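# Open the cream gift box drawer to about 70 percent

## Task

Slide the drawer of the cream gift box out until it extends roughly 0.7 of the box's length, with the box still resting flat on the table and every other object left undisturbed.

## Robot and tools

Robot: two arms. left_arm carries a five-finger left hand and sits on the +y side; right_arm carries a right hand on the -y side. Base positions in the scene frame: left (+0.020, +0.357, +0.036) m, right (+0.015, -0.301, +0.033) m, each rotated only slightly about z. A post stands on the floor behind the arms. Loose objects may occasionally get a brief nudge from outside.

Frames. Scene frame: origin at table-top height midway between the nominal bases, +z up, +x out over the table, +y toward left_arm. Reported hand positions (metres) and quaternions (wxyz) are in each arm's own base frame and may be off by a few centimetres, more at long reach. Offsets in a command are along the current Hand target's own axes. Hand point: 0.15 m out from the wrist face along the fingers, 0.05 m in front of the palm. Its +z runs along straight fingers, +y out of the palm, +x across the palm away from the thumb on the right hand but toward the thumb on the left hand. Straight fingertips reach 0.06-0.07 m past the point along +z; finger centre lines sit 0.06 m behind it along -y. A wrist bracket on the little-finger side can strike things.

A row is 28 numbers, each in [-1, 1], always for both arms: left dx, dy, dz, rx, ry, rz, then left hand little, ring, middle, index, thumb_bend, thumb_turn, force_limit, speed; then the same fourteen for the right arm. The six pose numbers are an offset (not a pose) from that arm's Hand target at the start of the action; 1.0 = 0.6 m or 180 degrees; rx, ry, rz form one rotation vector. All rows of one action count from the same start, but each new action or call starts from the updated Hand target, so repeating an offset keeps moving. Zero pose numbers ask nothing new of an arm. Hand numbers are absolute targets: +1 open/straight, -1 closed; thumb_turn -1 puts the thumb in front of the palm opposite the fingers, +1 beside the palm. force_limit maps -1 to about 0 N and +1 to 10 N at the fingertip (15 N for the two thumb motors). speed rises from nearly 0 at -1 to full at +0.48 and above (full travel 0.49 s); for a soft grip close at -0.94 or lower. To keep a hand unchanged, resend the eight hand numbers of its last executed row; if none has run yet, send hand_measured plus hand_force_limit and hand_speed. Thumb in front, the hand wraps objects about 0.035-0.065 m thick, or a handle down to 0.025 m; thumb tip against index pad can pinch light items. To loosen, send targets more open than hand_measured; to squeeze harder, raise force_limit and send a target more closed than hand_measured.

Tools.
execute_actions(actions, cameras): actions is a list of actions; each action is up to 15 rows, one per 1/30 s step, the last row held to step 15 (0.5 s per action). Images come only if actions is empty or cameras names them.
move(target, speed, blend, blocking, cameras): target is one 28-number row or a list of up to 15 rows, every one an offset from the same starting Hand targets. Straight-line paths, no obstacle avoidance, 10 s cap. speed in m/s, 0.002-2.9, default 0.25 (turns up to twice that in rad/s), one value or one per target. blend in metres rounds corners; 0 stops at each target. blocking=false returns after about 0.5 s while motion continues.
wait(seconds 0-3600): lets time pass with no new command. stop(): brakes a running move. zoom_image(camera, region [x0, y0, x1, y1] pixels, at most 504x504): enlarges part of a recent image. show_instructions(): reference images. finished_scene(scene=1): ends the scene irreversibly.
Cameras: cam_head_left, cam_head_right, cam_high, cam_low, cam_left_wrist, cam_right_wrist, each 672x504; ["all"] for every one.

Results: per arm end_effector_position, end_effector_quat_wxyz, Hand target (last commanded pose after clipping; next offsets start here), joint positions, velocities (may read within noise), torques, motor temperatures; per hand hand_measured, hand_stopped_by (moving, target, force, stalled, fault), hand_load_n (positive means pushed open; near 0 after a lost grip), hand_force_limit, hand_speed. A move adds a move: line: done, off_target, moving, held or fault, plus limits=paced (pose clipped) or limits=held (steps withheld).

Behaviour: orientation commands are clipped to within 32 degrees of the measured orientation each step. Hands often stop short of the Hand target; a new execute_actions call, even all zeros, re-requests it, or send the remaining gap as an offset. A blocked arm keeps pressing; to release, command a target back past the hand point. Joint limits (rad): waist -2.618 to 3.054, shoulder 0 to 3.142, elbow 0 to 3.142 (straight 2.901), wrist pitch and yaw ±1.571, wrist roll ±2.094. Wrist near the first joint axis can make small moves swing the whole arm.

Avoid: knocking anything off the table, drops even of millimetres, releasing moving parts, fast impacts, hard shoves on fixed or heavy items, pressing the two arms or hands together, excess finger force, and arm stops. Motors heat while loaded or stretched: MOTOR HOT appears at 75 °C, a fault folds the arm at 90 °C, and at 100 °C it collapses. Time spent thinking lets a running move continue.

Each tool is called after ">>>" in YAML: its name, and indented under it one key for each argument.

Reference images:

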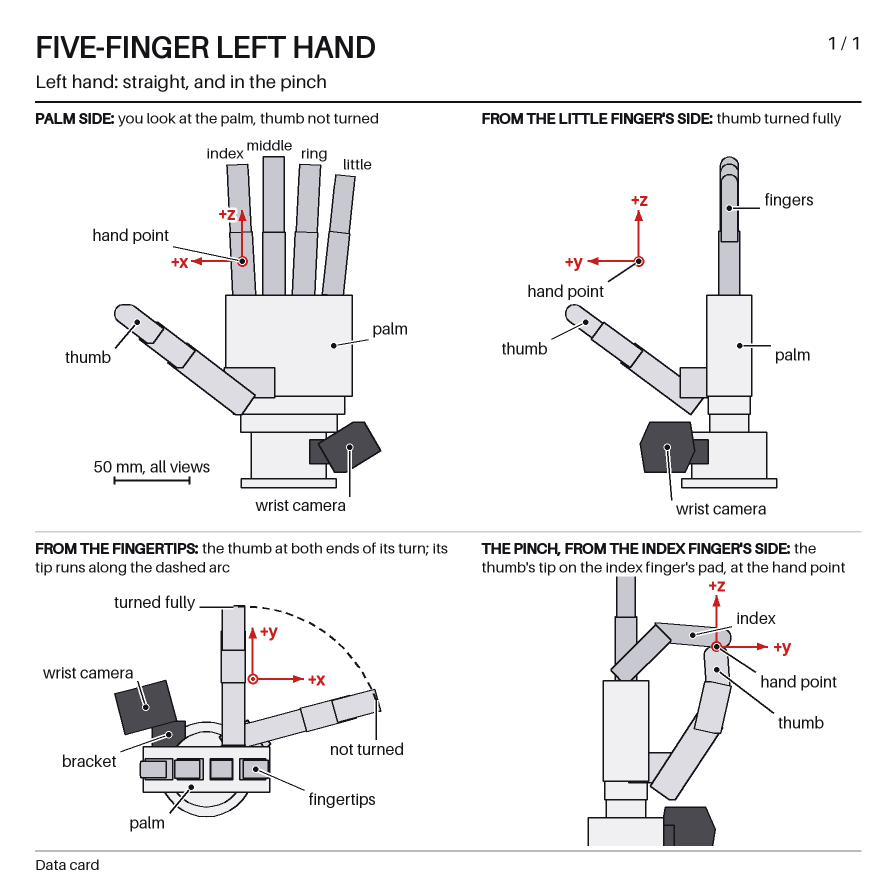

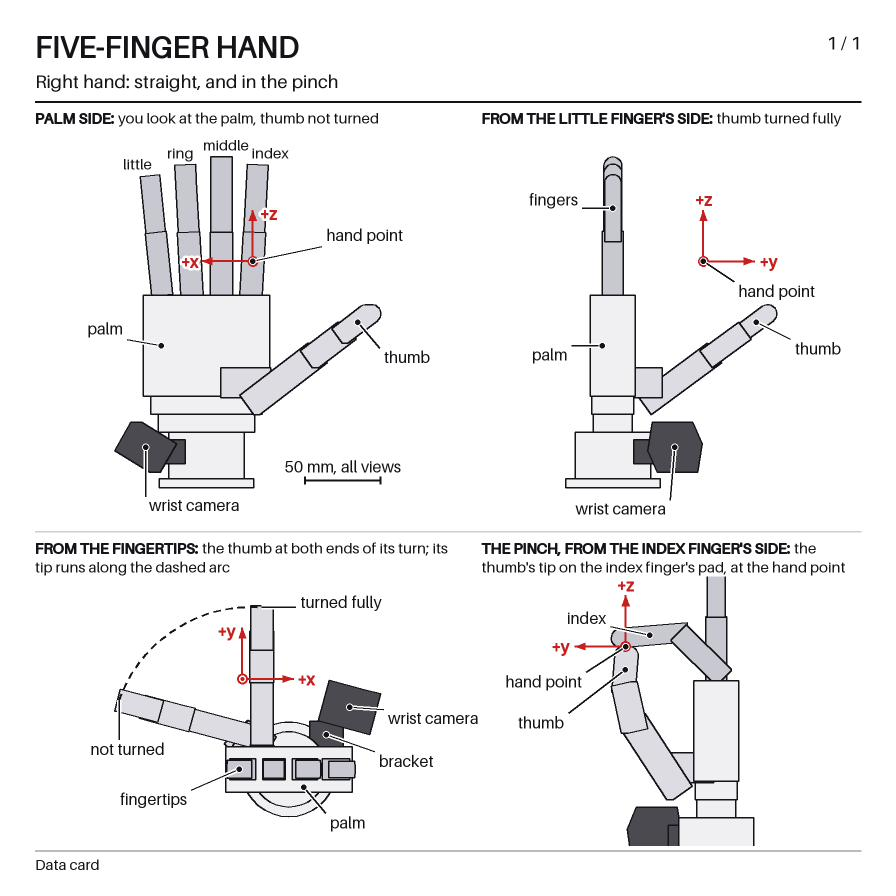

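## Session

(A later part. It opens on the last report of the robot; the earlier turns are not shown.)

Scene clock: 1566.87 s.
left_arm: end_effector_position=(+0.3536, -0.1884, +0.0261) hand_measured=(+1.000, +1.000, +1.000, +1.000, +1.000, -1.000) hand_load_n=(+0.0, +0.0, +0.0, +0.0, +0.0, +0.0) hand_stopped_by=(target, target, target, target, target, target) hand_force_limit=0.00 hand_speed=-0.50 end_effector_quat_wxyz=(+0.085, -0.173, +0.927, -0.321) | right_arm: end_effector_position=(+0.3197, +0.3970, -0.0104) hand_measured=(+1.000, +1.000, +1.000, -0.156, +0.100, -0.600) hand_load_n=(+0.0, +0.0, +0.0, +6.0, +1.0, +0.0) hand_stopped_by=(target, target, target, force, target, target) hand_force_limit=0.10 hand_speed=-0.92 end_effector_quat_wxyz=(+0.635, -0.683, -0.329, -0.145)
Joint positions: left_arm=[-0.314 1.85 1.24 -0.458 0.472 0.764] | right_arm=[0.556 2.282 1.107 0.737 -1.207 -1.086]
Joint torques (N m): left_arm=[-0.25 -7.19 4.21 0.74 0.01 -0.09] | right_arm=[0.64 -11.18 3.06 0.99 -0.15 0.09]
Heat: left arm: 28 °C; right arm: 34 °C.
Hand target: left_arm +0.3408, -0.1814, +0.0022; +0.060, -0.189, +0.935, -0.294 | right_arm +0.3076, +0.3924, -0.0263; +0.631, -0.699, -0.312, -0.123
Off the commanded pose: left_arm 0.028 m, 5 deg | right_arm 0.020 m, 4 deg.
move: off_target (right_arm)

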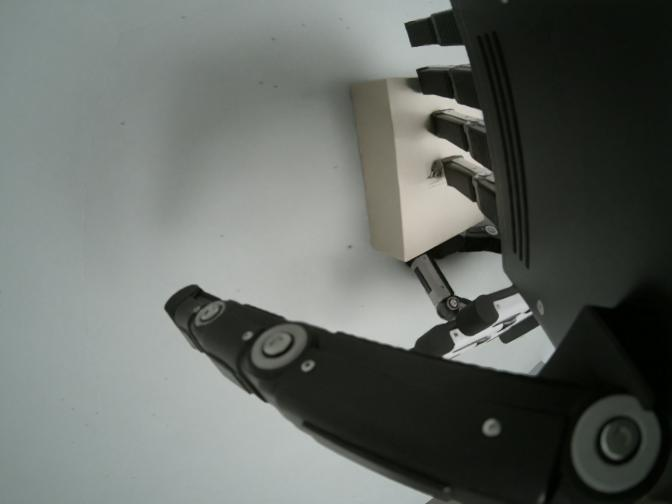

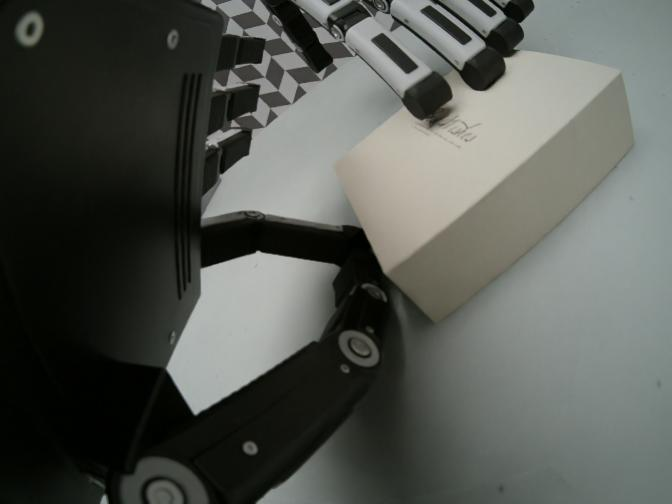

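>>> move:
  target: [0, 0, 0, 0, 0, 0, 1, 1, 1, 1, 1, -1, 0, -0.5, -0.0066, -0.0079, -0.0005, 0, 0, 0, 1, 1, 1, -0.35, 0.1, -0.6, 0.1, -0.92]
  speed: 0.02
  cameras: ["cam_left_wrist", "cam_right_wrist", "cam_low"]

>>> zoom_image:
  camera: "cam_right_wrist"
  region: [300, 170, 460, 290]

Scene clock: 1571.07 s.
left_arm: end_effector_position=(+0.3536, -0.1884, +0.0261) hand_measured=(+1.000, +1.000, +1.000, +1.000, +1.000, -1.000) hand_load_n=(+0.0, +0.0, +0.0, +0.0, +0.0, +0.0) hand_stopped_by=(target, target, target, target, target, target) hand_force_limit=0.00 hand_speed=-0.50 end_effector_quat_wxyz=(+0.085, -0.173, +0.927, -0.321) | right_arm: end_effector_position=(+0.3170, +0.3963, -0.0106) hand_measured=(+1.000, +1.000, +1.000, -0.156, +0.100, -0.600) hand_load_n=(+0.0, +0.0, +0.0, +6.0, +1.0, +0.0) hand_stopped_by=(target, target, target, force, target, target) hand_force_limit=0.10 hand_speed=-0.92 end_effector_quat_wxyz=(+0.634, -0.682, -0.331, -0.152)
Joint positions: left_arm=[-0.314 1.85 1.24 -0.458 0.472 0.764] | right_arm=[0.559 2.276 1.081 0.772 -1.199 -1.084]
Joint torques (N m): left_arm=[-0.27 -7.17 4.25 0.74 0.02 -0.09] | right_arm=[0.76 -11.95 2.66 0.89 -0.17 0.16]
Heat: left arm: 28 °C; right arm: 35 °C.
Hand target: left_arm +0.3408, -0.1814, +0.0022; +0.060, -0.189, +0.935, -0.294 | right_arm +0.3018, +0.3911, -0.0245; +0.631, -0.699, -0.312, -0.123
Off the commanded pose: left_arm 0.028 m, 5 deg | right_arm 0.021 m, 5 deg.
move: off_target (right_arm)
Images, in order (width x height): cam_low 672x504, cam_left_wrist 672x504, cam_right_wrist 672x504.

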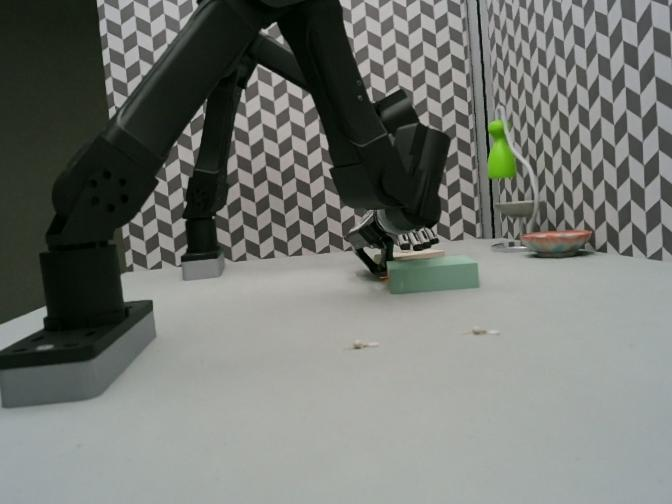

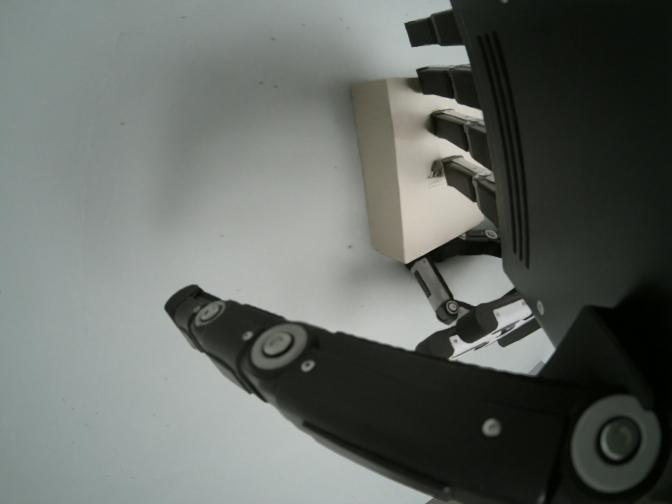

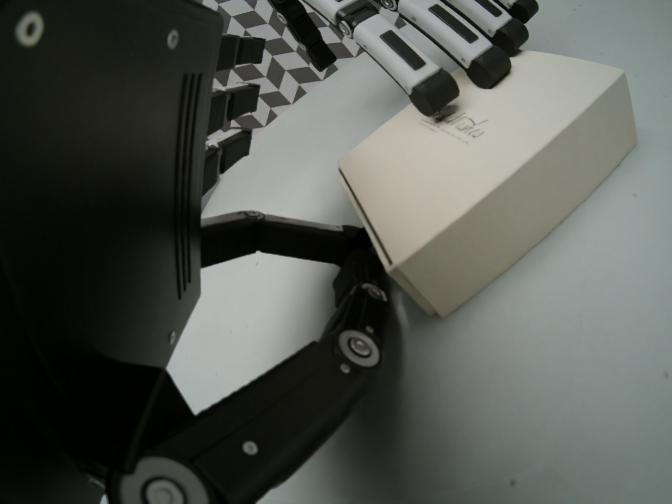

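Scaled by 3.150 from the camera's image (finer frame: 960x720).

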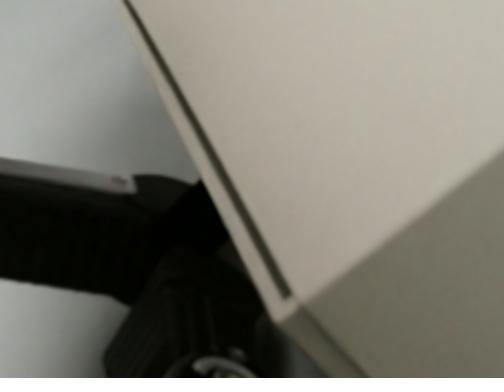

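>>> move:
  target: [0, 0, 0, 0, 0, 0, 1, 1, 1, 1, 1, -1, 0, -0.5, -0.0101, -0.0145, -0.0011, 0, 0, 0, 1, 1, 1, -0.35, 0.1, -0.6, 0.1, -0.92]
  speed: 0.02
  cameras: ["cam_left_wrist", "cam_right_wrist", "cam_low"]

>>> zoom_image:
  camera: "cam_right_wrist"
  region: [300, 150, 480, 290]

Scene clock: 1577.30 s.
left_arm: end_effector_position=(+0.3536, -0.1884, +0.0261) hand_measured=(+1.000, +1.000, +1.000, +1.000, +1.000, -1.000) hand_load_n=(+0.0, +0.0, +0.0, +0.0, +0.0, +0.0) hand_stopped_by=(target, target, target, target, target, target) hand_force_limit=0.00 hand_speed=-0.50 end_effector_quat_wxyz=(+0.085, -0.173, +0.927, -0.321) | right_arm: end_effector_position=(+0.3062, +0.3931, -0.0106) hand_measured=(+1.000, +1.000, +1.000, -0.156, +0.100, -0.600) hand_load_n=(+0.0, +0.0, +0.0, +6.0, +1.0, +0.0) hand_stopped_by=(target, target, target, force, target, target) hand_force_limit=0.10 hand_speed=-0.92 end_effector_quat_wxyz=(+0.633, -0.686, -0.327, -0.148)
Joint positions: left_arm=[-0.314 1.85 1.24 -0.458 0.472 0.764] | right_arm=[0.567 2.249 1.033 0.79 -1.188 -1.072]
Joint torques (N m): left_arm=[-0.24 -7.16 4.25 0.74 0.01 -0.08] | right_arm=[0.79 -11.92 2.74 0.95 -0.2 0.12]
Heat: left arm: 28 °C; right arm: 35 °C.
Hand target: left_arm +0.3408, -0.1814, +0.0022; +0.060, -0.189, +0.935, -0.294 | right_arm +0.2921, +0.3888, -0.0209; +0.631, -0.699, -0.311, -0.123
Off the commanded pose: left_arm 0.028 m, 5 deg | right_arm 0.018 m, 4 deg.
move: off_target (right_arm)
Images, in order (width x height): cam_low 672x504, cam_left_wrist 672x504, cam_right_wrist 672x504.

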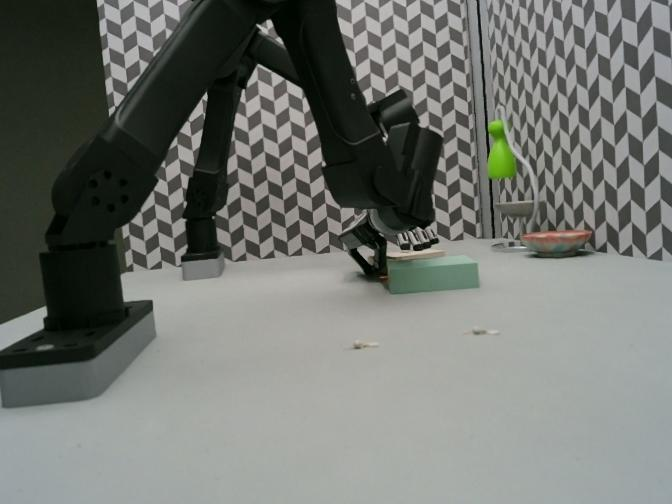

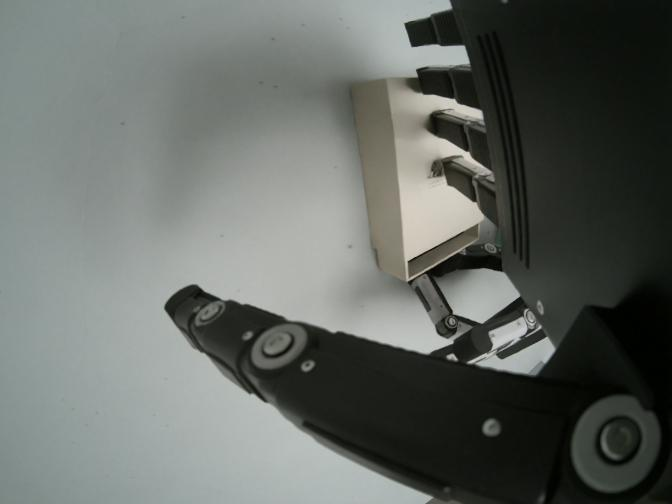

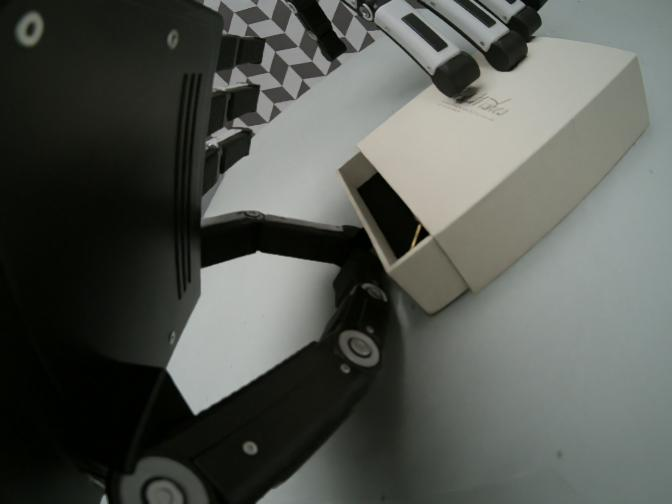

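Scaled by 2.800 from the camera's image (finer frame: 960x720).

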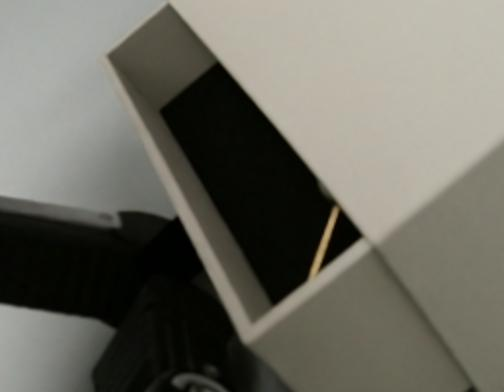

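>>> zoom_image:
  camera: "cam_low"
  region: [330, 225, 410, 285]

Scaled by 6.300 from the camera's image (finer frame: 960x720).

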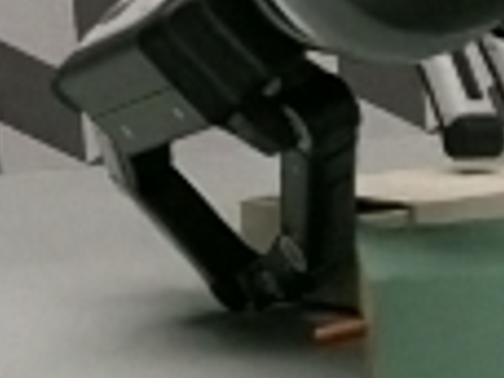

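>>> move:
  target: [0, 0, 0, 0, 0, 0, 1, 1, 1, 1, 1, -1, 0, -0.5, -0.0227, -0.0258, -0.0015, 0, 0, 0, 1, 1, 1, -0.35, 0.1, -0.6, 0.1, -0.92]
  speed: 0.03
  cameras: ["cam_left_wrist", "cam_right_wrist", "cam_low", "cam_high"]

Scene clock: 1589.37 s.
left_arm: end_effector_position=(+0.3536, -0.1884, +0.0261) hand_measured=(+1.000, +1.000, +1.000, +1.000, +1.000, -1.000) hand_load_n=(+0.0, +0.0, +0.0, +0.0, +0.0, +0.5) hand_stopped_by=(target, target, target, target, target, target) hand_force_limit=0.00 hand_speed=-0.50 end_effector_quat_wxyz=(+0.085, -0.173, +0.927, -0.321) | right_arm: end_effector_position=(+0.2839, +0.3875, -0.0104) hand_measured=(+1.000, +1.000, +1.000, -0.156, +0.100, -0.600) hand_load_n=(+0.0, -0.5, +0.5, +6.0, +1.0, +0.0) hand_stopped_by=(target, target, target, force, target, target) hand_force_limit=0.10 hand_speed=-0.92 end_effector_quat_wxyz=(-0.632, +0.691, +0.322, +0.140)
Joint positions: left_arm=[-0.314 1.85 1.24 -0.458 0.472 0.764] | right_arm=[0.587 2.2 0.939 0.835 -1.17 -1.049]
Joint torques (N m): left_arm=[-0.24 -7.19 4.25 0.74 0.03 -0.08] | right_arm=[0.68 -11.64 2.82 1.05 -0.24 0.1]
Heat: left arm: 28 °C; right arm: 36 °C.
Hand target: left_arm +0.3408, -0.1814, +0.0022; +0.060, -0.189, +0.935, -0.294 | right_arm +0.2727, +0.3842, -0.0159; -0.632, +0.699, +0.311, +0.123
Off the commanded pose: left_arm 0.028 m, 5 deg | right_arm 0.013 m, 2 deg.
move: off_target (right_arm)
Images, in order (width x height): cam_high 672x504, cam_low 672x504, cam_left_wrist 672x504, cam_right_wrist 672x504.

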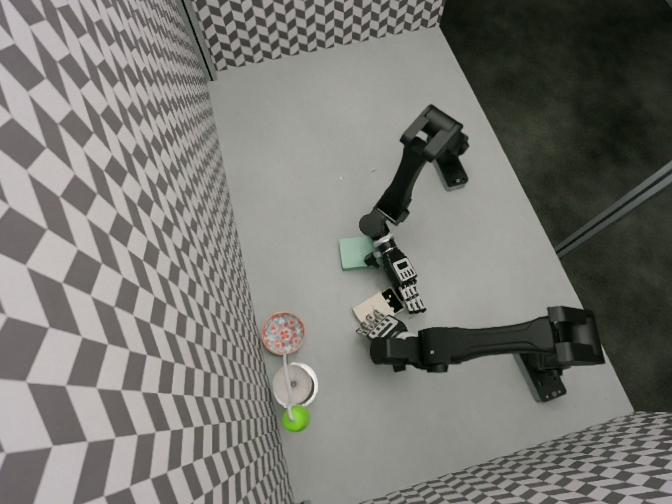

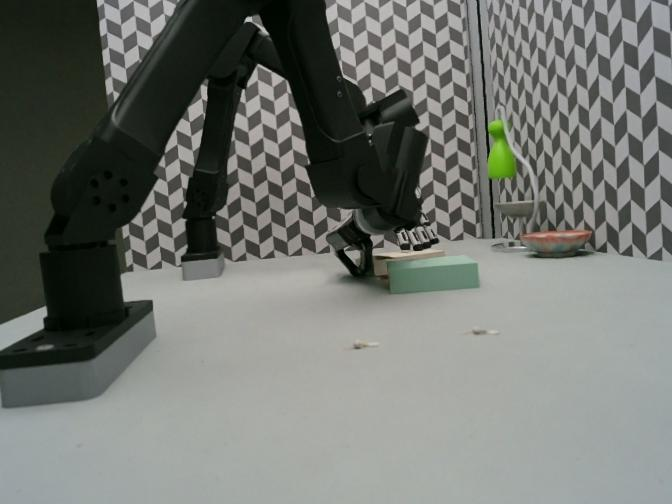

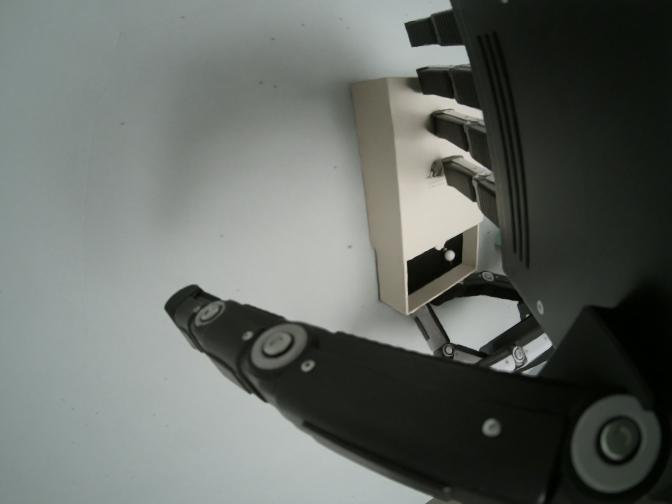

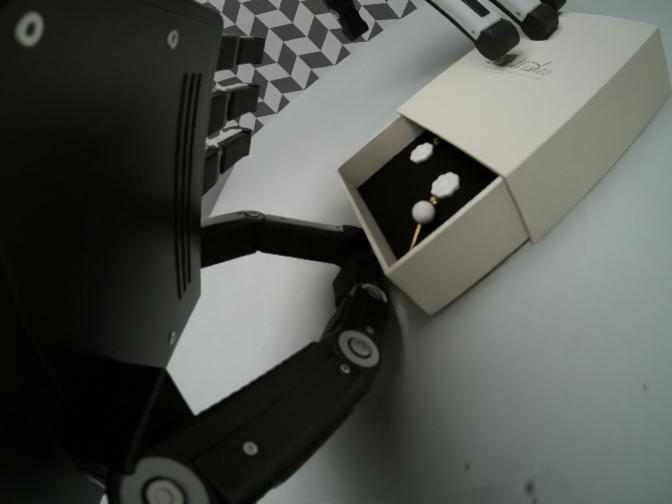

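>>> move:
  target: [0,0,0,0,0,0,1,1,1,1,1,-1,0,-0.5,-0.0158,-0.0181,-0.001,0,0,0,1,1,1,-0.35,0.1,-0.6,0.1,-0.92]
  speed: 0.03
  cameras: ["cam_left_wrist","cam_high","cam_right_wrist"]

Scene clock: 1605.33 s.
left_arm: end_effector_position=(+0.3537, -0.1885, +0.0262) hand_measured=(+1.000, +1.000, +1.000, +1.000, +1.000, -1.000) hand_load_n=(+0.0, +0.0, +0.0, +0.0, +0.0, +0.0) hand_stopped_by=(target, target, target, target, target, target) hand_force_limit=0.00 hand_speed=-0.50 end_effector_quat_wxyz=(+0.085, -0.173, +0.927, -0.321) | right_arm: end_effector_position=(+0.2681, +0.3835, -0.0102) hand_measured=(+1.000, +1.000, +1.000, -0.156, +0.100, -0.600) hand_load_n=(+0.0, +0.0, +0.0, +6.0, +1.5, +0.0) hand_stopped_by=(target, target, target, force, target, target) hand_force_limit=0.10 hand_speed=-0.92 end_effector_quat_wxyz=(-0.631, +0.694, +0.318, +0.134)
Joint positions: left_arm=[-0.314 1.85 1.24 -0.457 0.472 0.764] | right_arm=[0.602 2.165 0.875 0.865 -1.156 -1.032]
Joint torques (N m): left_arm=[-0.24 -7.16 4.21 0.74 0.02 -0.09] | right_arm=[0.59 -11.48 2.84 1.16 -0.23 0.1]
Heat: left arm: 28 °C; right arm: 36 °C.
Hand target: left_arm +0.3408, -0.1814, +0.0022; +0.060, -0.189, +0.935, -0.294 | right_arm +0.2589, +0.3811, -0.0124; -0.632, +0.699, +0.312, +0.123
Off the commanded pose: left_arm 0.028 m, 5 deg | right_arm 0.010 m, 2 deg.
move: done
Images, in order (width x height): cam_high 672x504, cam_left_wrist 672x504, cam_right_wrist 672x504.

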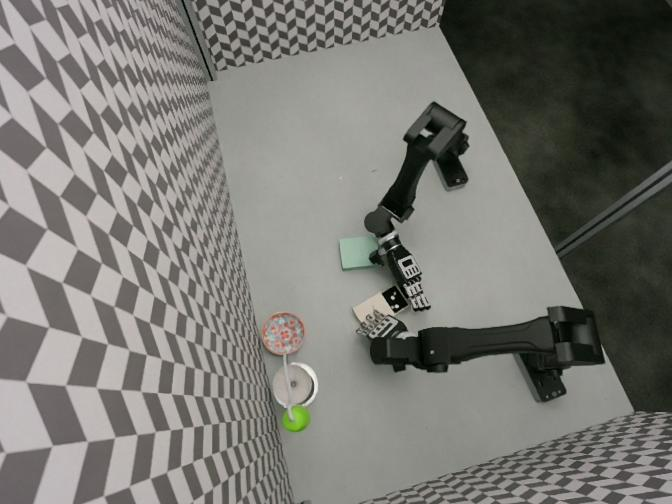

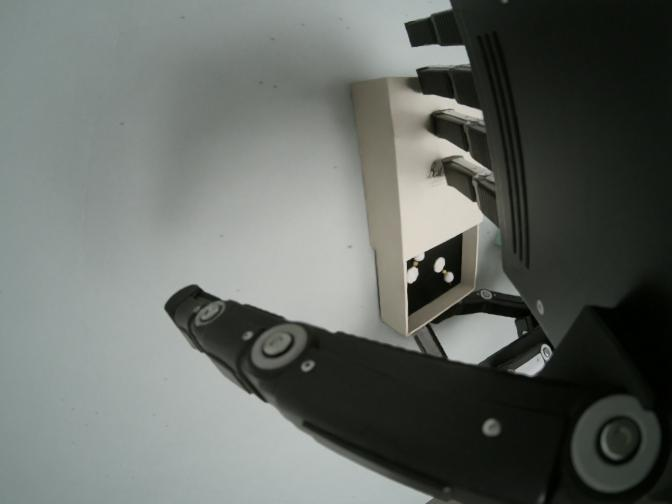

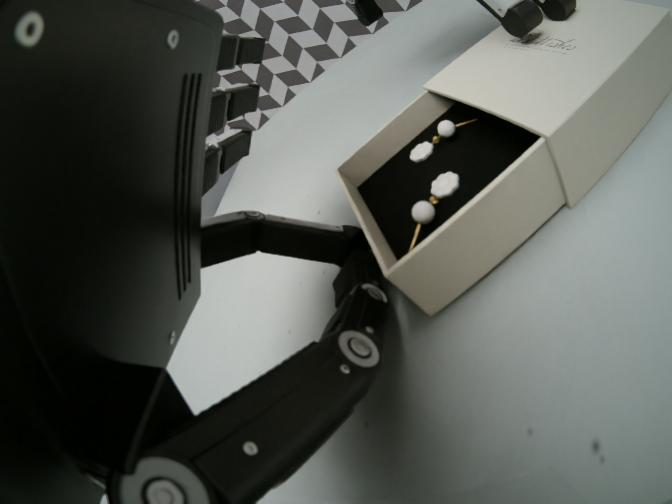

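>>> move:
  target: [0,0,0,0,0,0,1,1,1,1,1,-1,0,-0.5,-0.0118,-0.0123,-0.0006,0,0,0,1,1,1,-0.35,0.1,-0.6,0.1,-0.92]
  speed: 0.03
  cameras: ["cam_left_wrist","cam_high","cam_right_wrist"]

Scene clock: 1613.13 s.
left_arm: end_effector_position=(+0.3537, -0.1885, +0.0262) hand_measured=(+1.000, +1.000, +1.000, +1.000, +1.000, -1.000) hand_load_n=(+0.0, +0.0, +0.0, +0.0, +0.0, +0.0) hand_stopped_by=(target, target, target, target, target, target) hand_force_limit=0.00 hand_speed=-0.50 end_effector_quat_wxyz=(+0.085, -0.173, +0.927, -0.321) | right_arm: end_effector_position=(+0.2572, +0.3807, -0.0099) hand_measured=(+1.000, +1.000, +1.000, -0.156, +0.100, -0.600) hand_load_n=(+0.0, +0.0, +0.0, +6.0, +1.0, +0.0) hand_stopped_by=(target, target, target, force, target, target) hand_force_limit=0.10 hand_speed=-0.92 end_effector_quat_wxyz=(-0.631, +0.696, +0.316, +0.131)
Joint positions: left_arm=[-0.314 1.85 1.24 -0.457 0.472 0.764] | right_arm=[0.613 2.142 0.83 0.889 -1.145 -1.021]
Joint torques (N m): left_arm=[-0.23 -7.21 4.22 0.74 0.02 -0.09] | right_arm=[0.57 -11.32 2.81 1.22 -0.23 0.07]
Heat: left arm: 28 °C; right arm: 37 °C.
Hand target: left_arm +0.3408, -0.1814, +0.0022; +0.060, -0.189, +0.935, -0.294 | right_arm +0.2492, +0.3788, -0.0104; -0.632, +0.699, +0.312, +0.123
Off the commanded pose: left_arm 0.028 m, 5 deg | right_arm 0.008 m, 1 deg.
move: done
Images, in order (width x height): cam_high 672x504, cam_left_wrist 672x504, cam_right_wrist 672x504.

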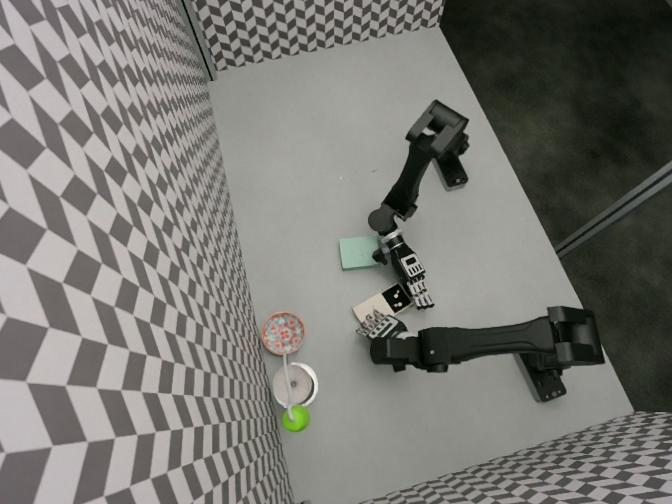

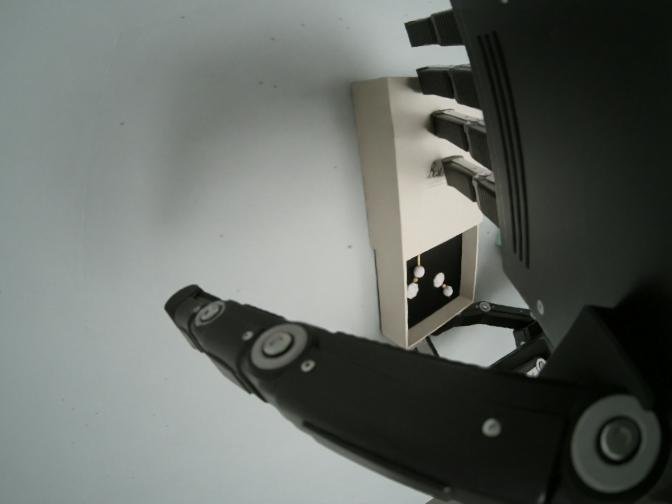

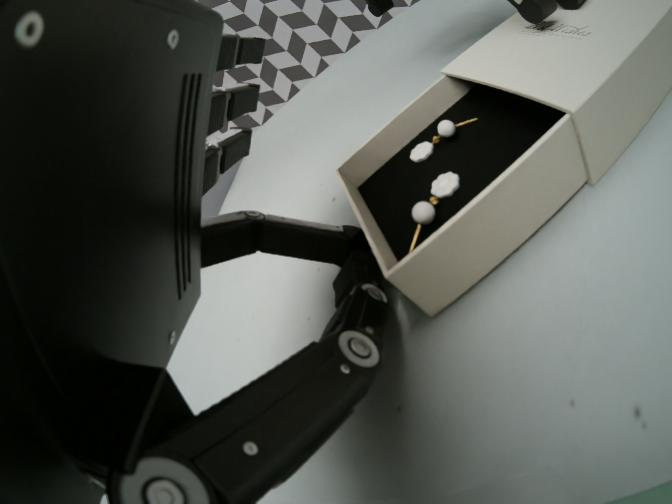

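>>> zoom_image:
  camera: "cam_high"
  region: [320, 260, 460, 365]

>>> zoom_image:
  camera: "cam_left_wrist"
  region: [330, 60, 530, 380]

>>> execute_actions:
  actions: []
  cameras: ["cam_head_left","cam_head_right","cam_low"]

Scaled by 3.600 from the camera's image (finer frame: 960x720).

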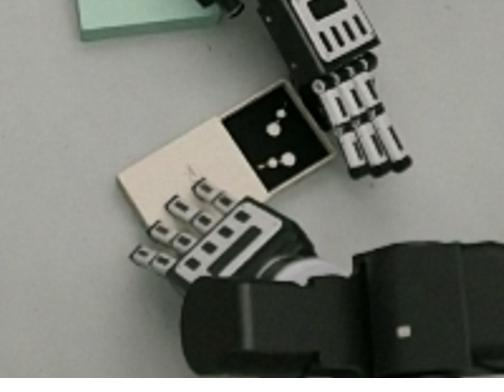

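Scaled by 1.575 from the camera's image (finer frame: 960x720).

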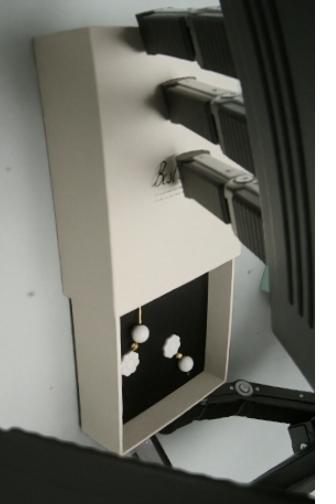

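Scene clock: 1616.30 s.
left_arm: end_effector_position=(+0.3537, -0.1885, +0.0262) hand_measured=(+1.000, +1.000, +1.000, +1.000, +1.000, -1.000) hand_load_n=(+0.0, +0.0, +0.0, +0.0, +0.0, +0.0) hand_stopped_by=(target, target, target, target, target, target) hand_force_limit=0.00 hand_speed=-0.50 end_effector_quat_wxyz=(+0.085, -0.173, +0.927, -0.321) | right_arm: end_effector_position=(+0.2571, +0.3807, -0.0099) hand_measured=(+1.000, +1.000, +1.000, -0.156, +0.100, -0.600) hand_load_n=(+0.0, -0.5, +0.0, +6.0, +1.0, +0.0) hand_stopped_by=(target, target, target, force, target, target) hand_force_limit=0.10 hand_speed=-0.92 end_effector_quat_wxyz=(-0.631, +0.696, +0.316, +0.131)
Joint positions: left_arm=[-0.314 1.85 1.24 -0.457 0.472 0.764] | right_arm=[0.613 2.142 0.83 0.889 -1.145 -1.02]
Joint velocities: within noise
Joint torques (N m): left_arm=[-0.24 -7.2 4.25 0.74 0.02 -0.09] | right_arm=[0.57 -11.3 2.84 1.22 -0.23 0.09]
Motor temperatures (°C): left_arm=[24 28 28 24 25 23] | right_arm=[23 37 26 33 26 24]
Heat: left arm: 28 °C; right arm: 37 °C.
Hand target: left_arm +0.3408, -0.1814, +0.0022; +0.060, -0.189, +0.935, -0.294 | right_arm +0.2491, +0.3788, -0.0104; -0.632, +0.699, +0.312, +0.123
Off the commanded pose: left_arm 0.028 m, 5 deg | right_arm 0.008 m, 1 deg.
Images, in order (width x height): cam_head_left 672x504, cam_head_right 672x504, cam_low 672x504.

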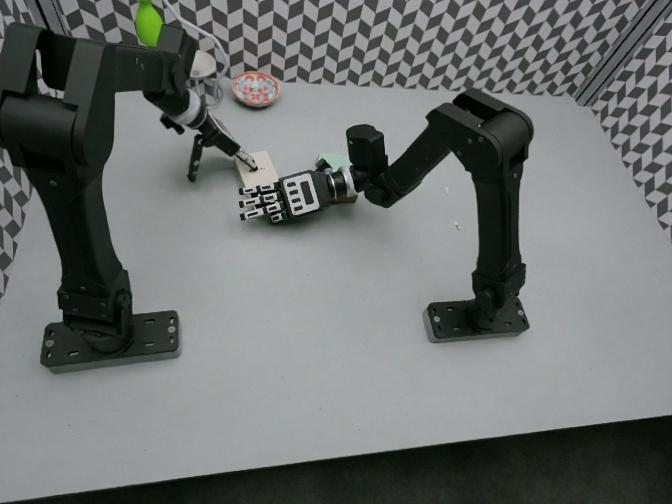

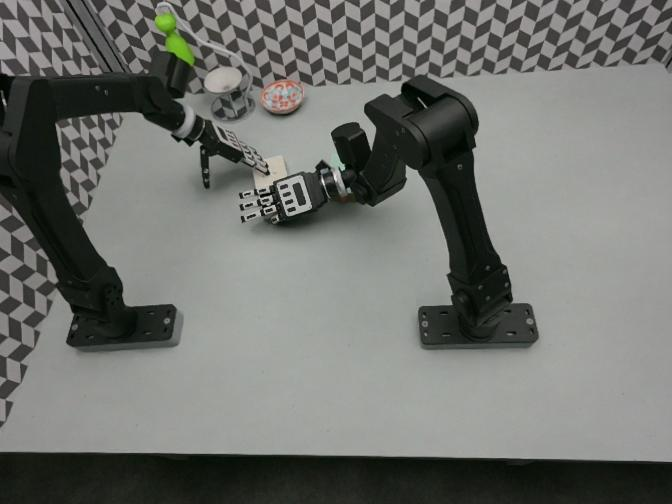

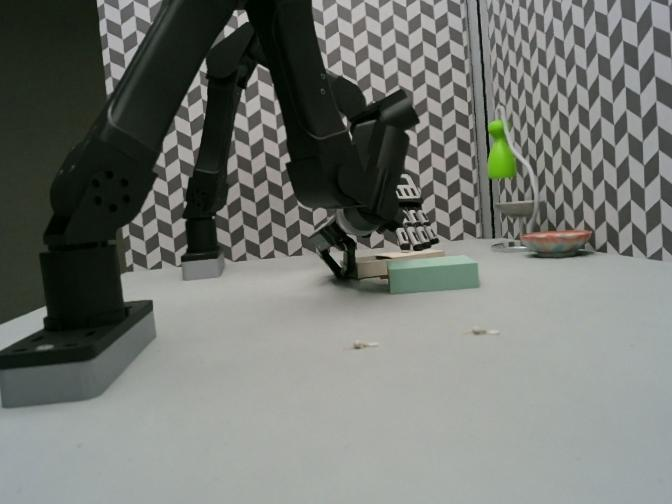

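>>> execute_actions:
  actions: []
  cameras: ["cam_high","cam_left_wrist","cam_right_wrist"]

>>> zoom_image:
  camera: "cam_high"
  region: [345, 275, 420, 331]

>>> zoom_image:
  camera: "cam_left_wrist"
  region: [340, 70, 500, 190]

>>> zoom_image:
  camera: "cam_left_wrist"
  region: [350, 210, 510, 360]

Scene clock: 1624.87 s.
left_arm: end_effector_position=(+0.3537, -0.1885, +0.0262) hand_measured=(+1.000, +1.000, +1.000, +1.000, +1.000, -1.000) hand_load_n=(+0.0, +0.0, +0.0, +0.0, +0.0, +0.0) hand_stopped_by=(target, target, target, target, target, target) hand_force_limit=0.00 hand_speed=-0.50 end_effector_quat_wxyz=(+0.085, -0.173, +0.927, -0.321) | right_arm: end_effector_position=(+0.2571, +0.3807, -0.0099) hand_measured=(+1.000, +1.000, +1.000, -0.156, +0.100, -0.600) hand_load_n=(+0.0, +0.0, -0.5, +6.0, +1.5, +0.0) hand_stopped_by=(target, target, target, force, target, target) hand_force_limit=0.10 hand_speed=-0.92 end_effector_quat_wxyz=(-0.631, +0.696, +0.316, +0.131)
Joint positions: left_arm=[-0.314 1.85 1.24 -0.457 0.472 0.764] | right_arm=[0.613 2.142 0.83 0.889 -1.145 -1.02]
Joint velocities: within noise
Joint torques (N m): left_arm=[-0.27 -7.19 4.22 0.74 0.01 -0.09] | right_arm=[0.58 -11.3 2.8 1.23 -0.23 0.09]
Motor temperatures (°C): left_arm=[24 28 28 24 25 23] | right_arm=[23 37 26 33 26 24]
Heat: left arm: 28 °C; right arm: 37 °C.
Hand target: left_arm +0.3408, -0.1814, +0.0022; +0.060, -0.189, +0.935, -0.294 | right_arm +0.2491, +0.3788, -0.0104; -0.632, +0.699, +0.312, +0.123
Off the commanded pose: left_arm 0.028 m, 5 deg | right_arm 0.008 m, 1 deg.
Images, in order (width x height): cam_high 672x504, cam_left_wrist 672x504, cam_right_wrist 672x504.

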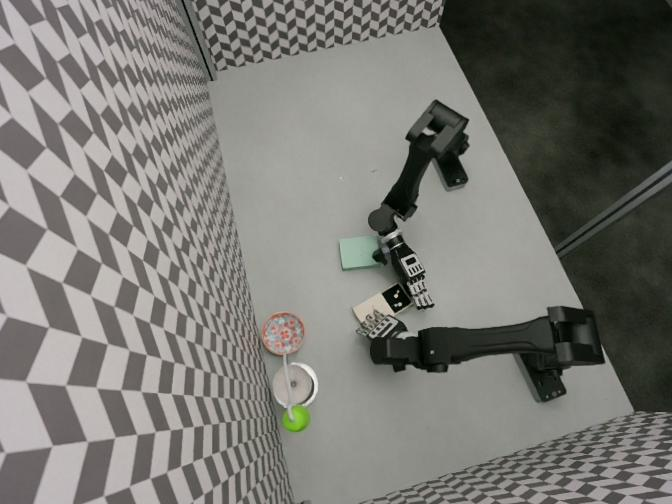

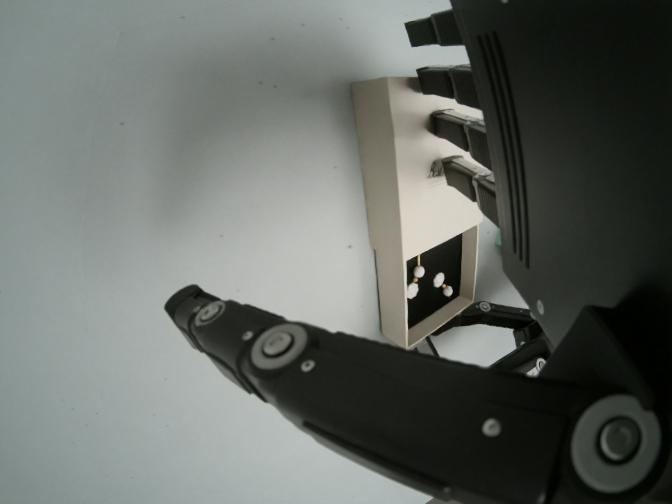

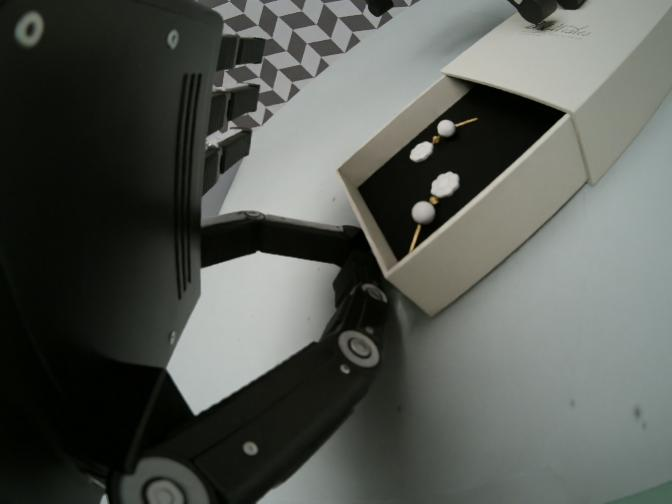

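Scaled by 6.720 from the camera's image (finer frame: 960x720).

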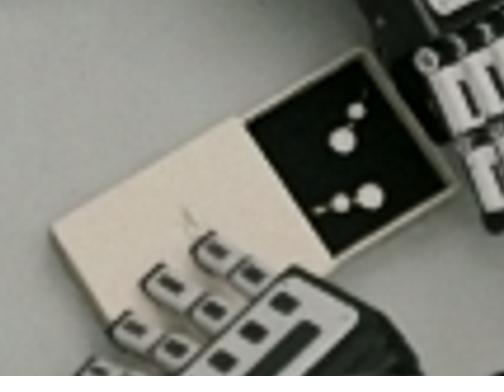

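Scaled by 3.150 from the camera's image (finer frame: 960x720).

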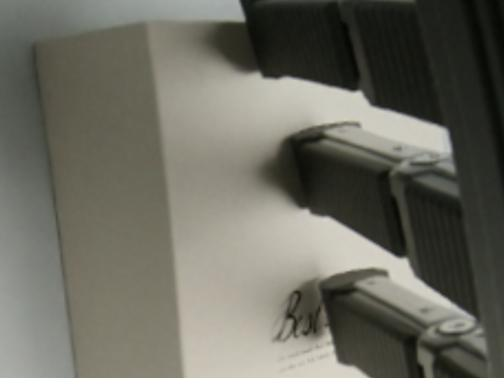

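Scaled by 3.150 from the camera's image (finer frame: 960x720).

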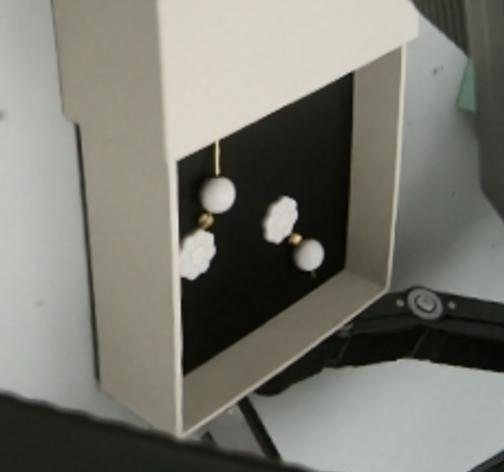

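>>> zoom_image:
  camera: "cam_left_wrist"
  region: [345, 70, 405, 115]

>>> zoom_image:
  camera: "cam_left_wrist"
  region: [365, 230, 425, 275]

>>> zoom_image:
  camera: "cam_left_wrist"
  region: [370, 315, 430, 360]

>>> zoom_image:
  camera: "cam_left_wrist"
  region: [445, 205, 505, 250]

>>> zoom_image:
  camera: "cam_left_wrist"
  region: [445, 275, 505, 320]

Scaled by 8.400 from the camera's image (finer frame: 960x720).

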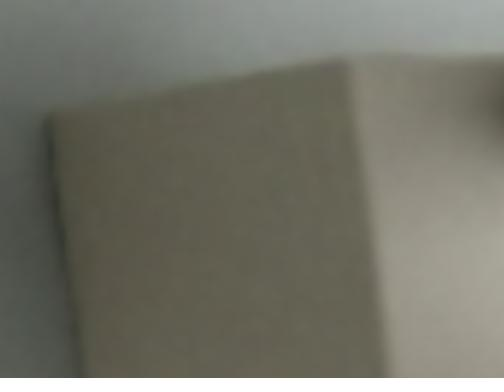

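Scaled by 8.400 from the camera's image (finer frame: 960x720).

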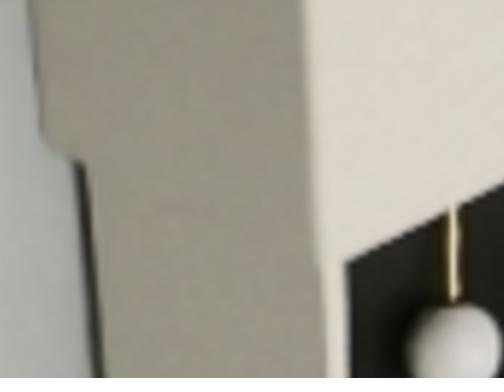

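Scaled by 8.400 from the camera's image (finer frame: 960x720).

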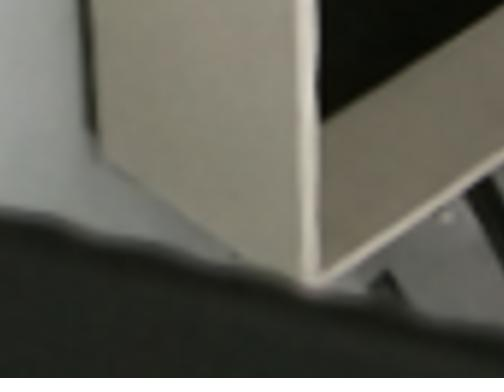

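Scaled by 8.400 from the camera's image (finer frame: 960x720).

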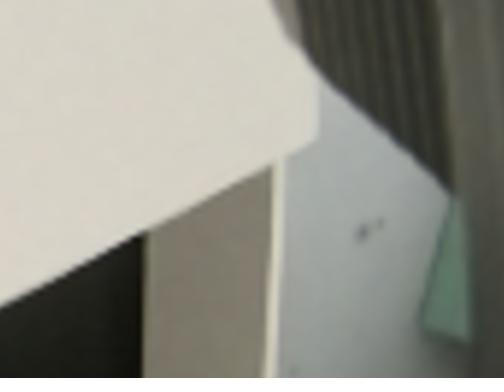

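Scaled by 8.400 from the camera's image (finer frame: 960x720).

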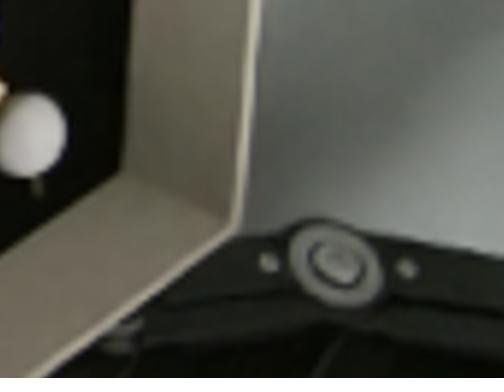

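>>> move:
  target: [0,0,0,0,0,0,1,1,1,1,1,-1,0,-0.5,0,0,0,0,0,0,1,1,1,-0.05,0.1,-0.6,0.1,-0.94]
  cameras: ["cam_left_wrist","cam_right_wrist"]

Scene clock: 1725.97 s.
left_arm: end_effector_position=(+0.3537, -0.1885, +0.0262) hand_measured=(+1.000, +1.000, +1.000, +1.000, +1.000, -1.000) hand_load_n=(+0.0, +0.0, +0.0, +0.0, +0.0, +0.0) hand_stopped_by=(target, target, target, target, target, target) hand_force_limit=0.00 hand_speed=-0.50 end_effector_quat_wxyz=(+0.085, -0.173, +0.927, -0.321) | right_arm: end_effector_position=(+0.2572, +0.3808, -0.0098) hand_measured=(+1.000, +1.000, +1.000, -0.050, +0.100, -0.600) hand_load_n=(+0.0, +0.0, +0.0, +0.0, +0.5, +0.0) hand_stopped_by=(target, target, target, target, target, target) hand_force_limit=0.10 hand_speed=-0.94 end_effector_quat_wxyz=(-0.631, +0.696, +0.316, +0.131)
Joint positions: left_arm=[-0.314 1.85 1.24 -0.457 0.472 0.764] | right_arm=[0.613 2.142 0.83 0.89 -1.145 -1.019]
Joint torques (N m): left_arm=[-0.23 -7.21 4.25 0.74 0.01 -0.08] | right_arm=[0.58 -11.3 2.81 1.22 -0.22 0.07]
Heat: left arm: 28 °C; right arm: 38 °C.
Hand target: left_arm +0.3408, -0.1814, +0.0022; +0.060, -0.189, +0.935, -0.294 | right_arm +0.2492, +0.3788, -0.0104; -0.631, +0.699, +0.312, +0.123
Off the commanded pose: left_arm 0.028 m, 5 deg | right_arm 0.008 m, 1 deg.
move: done

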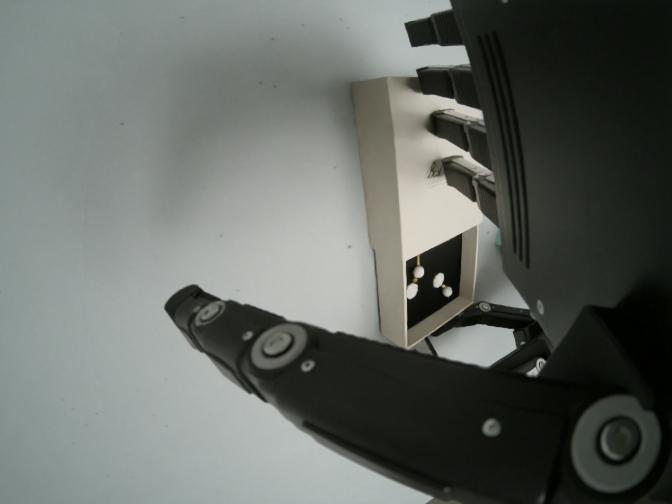

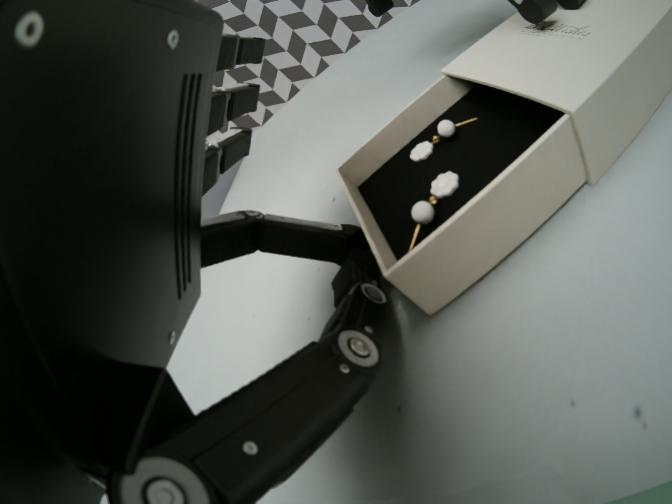

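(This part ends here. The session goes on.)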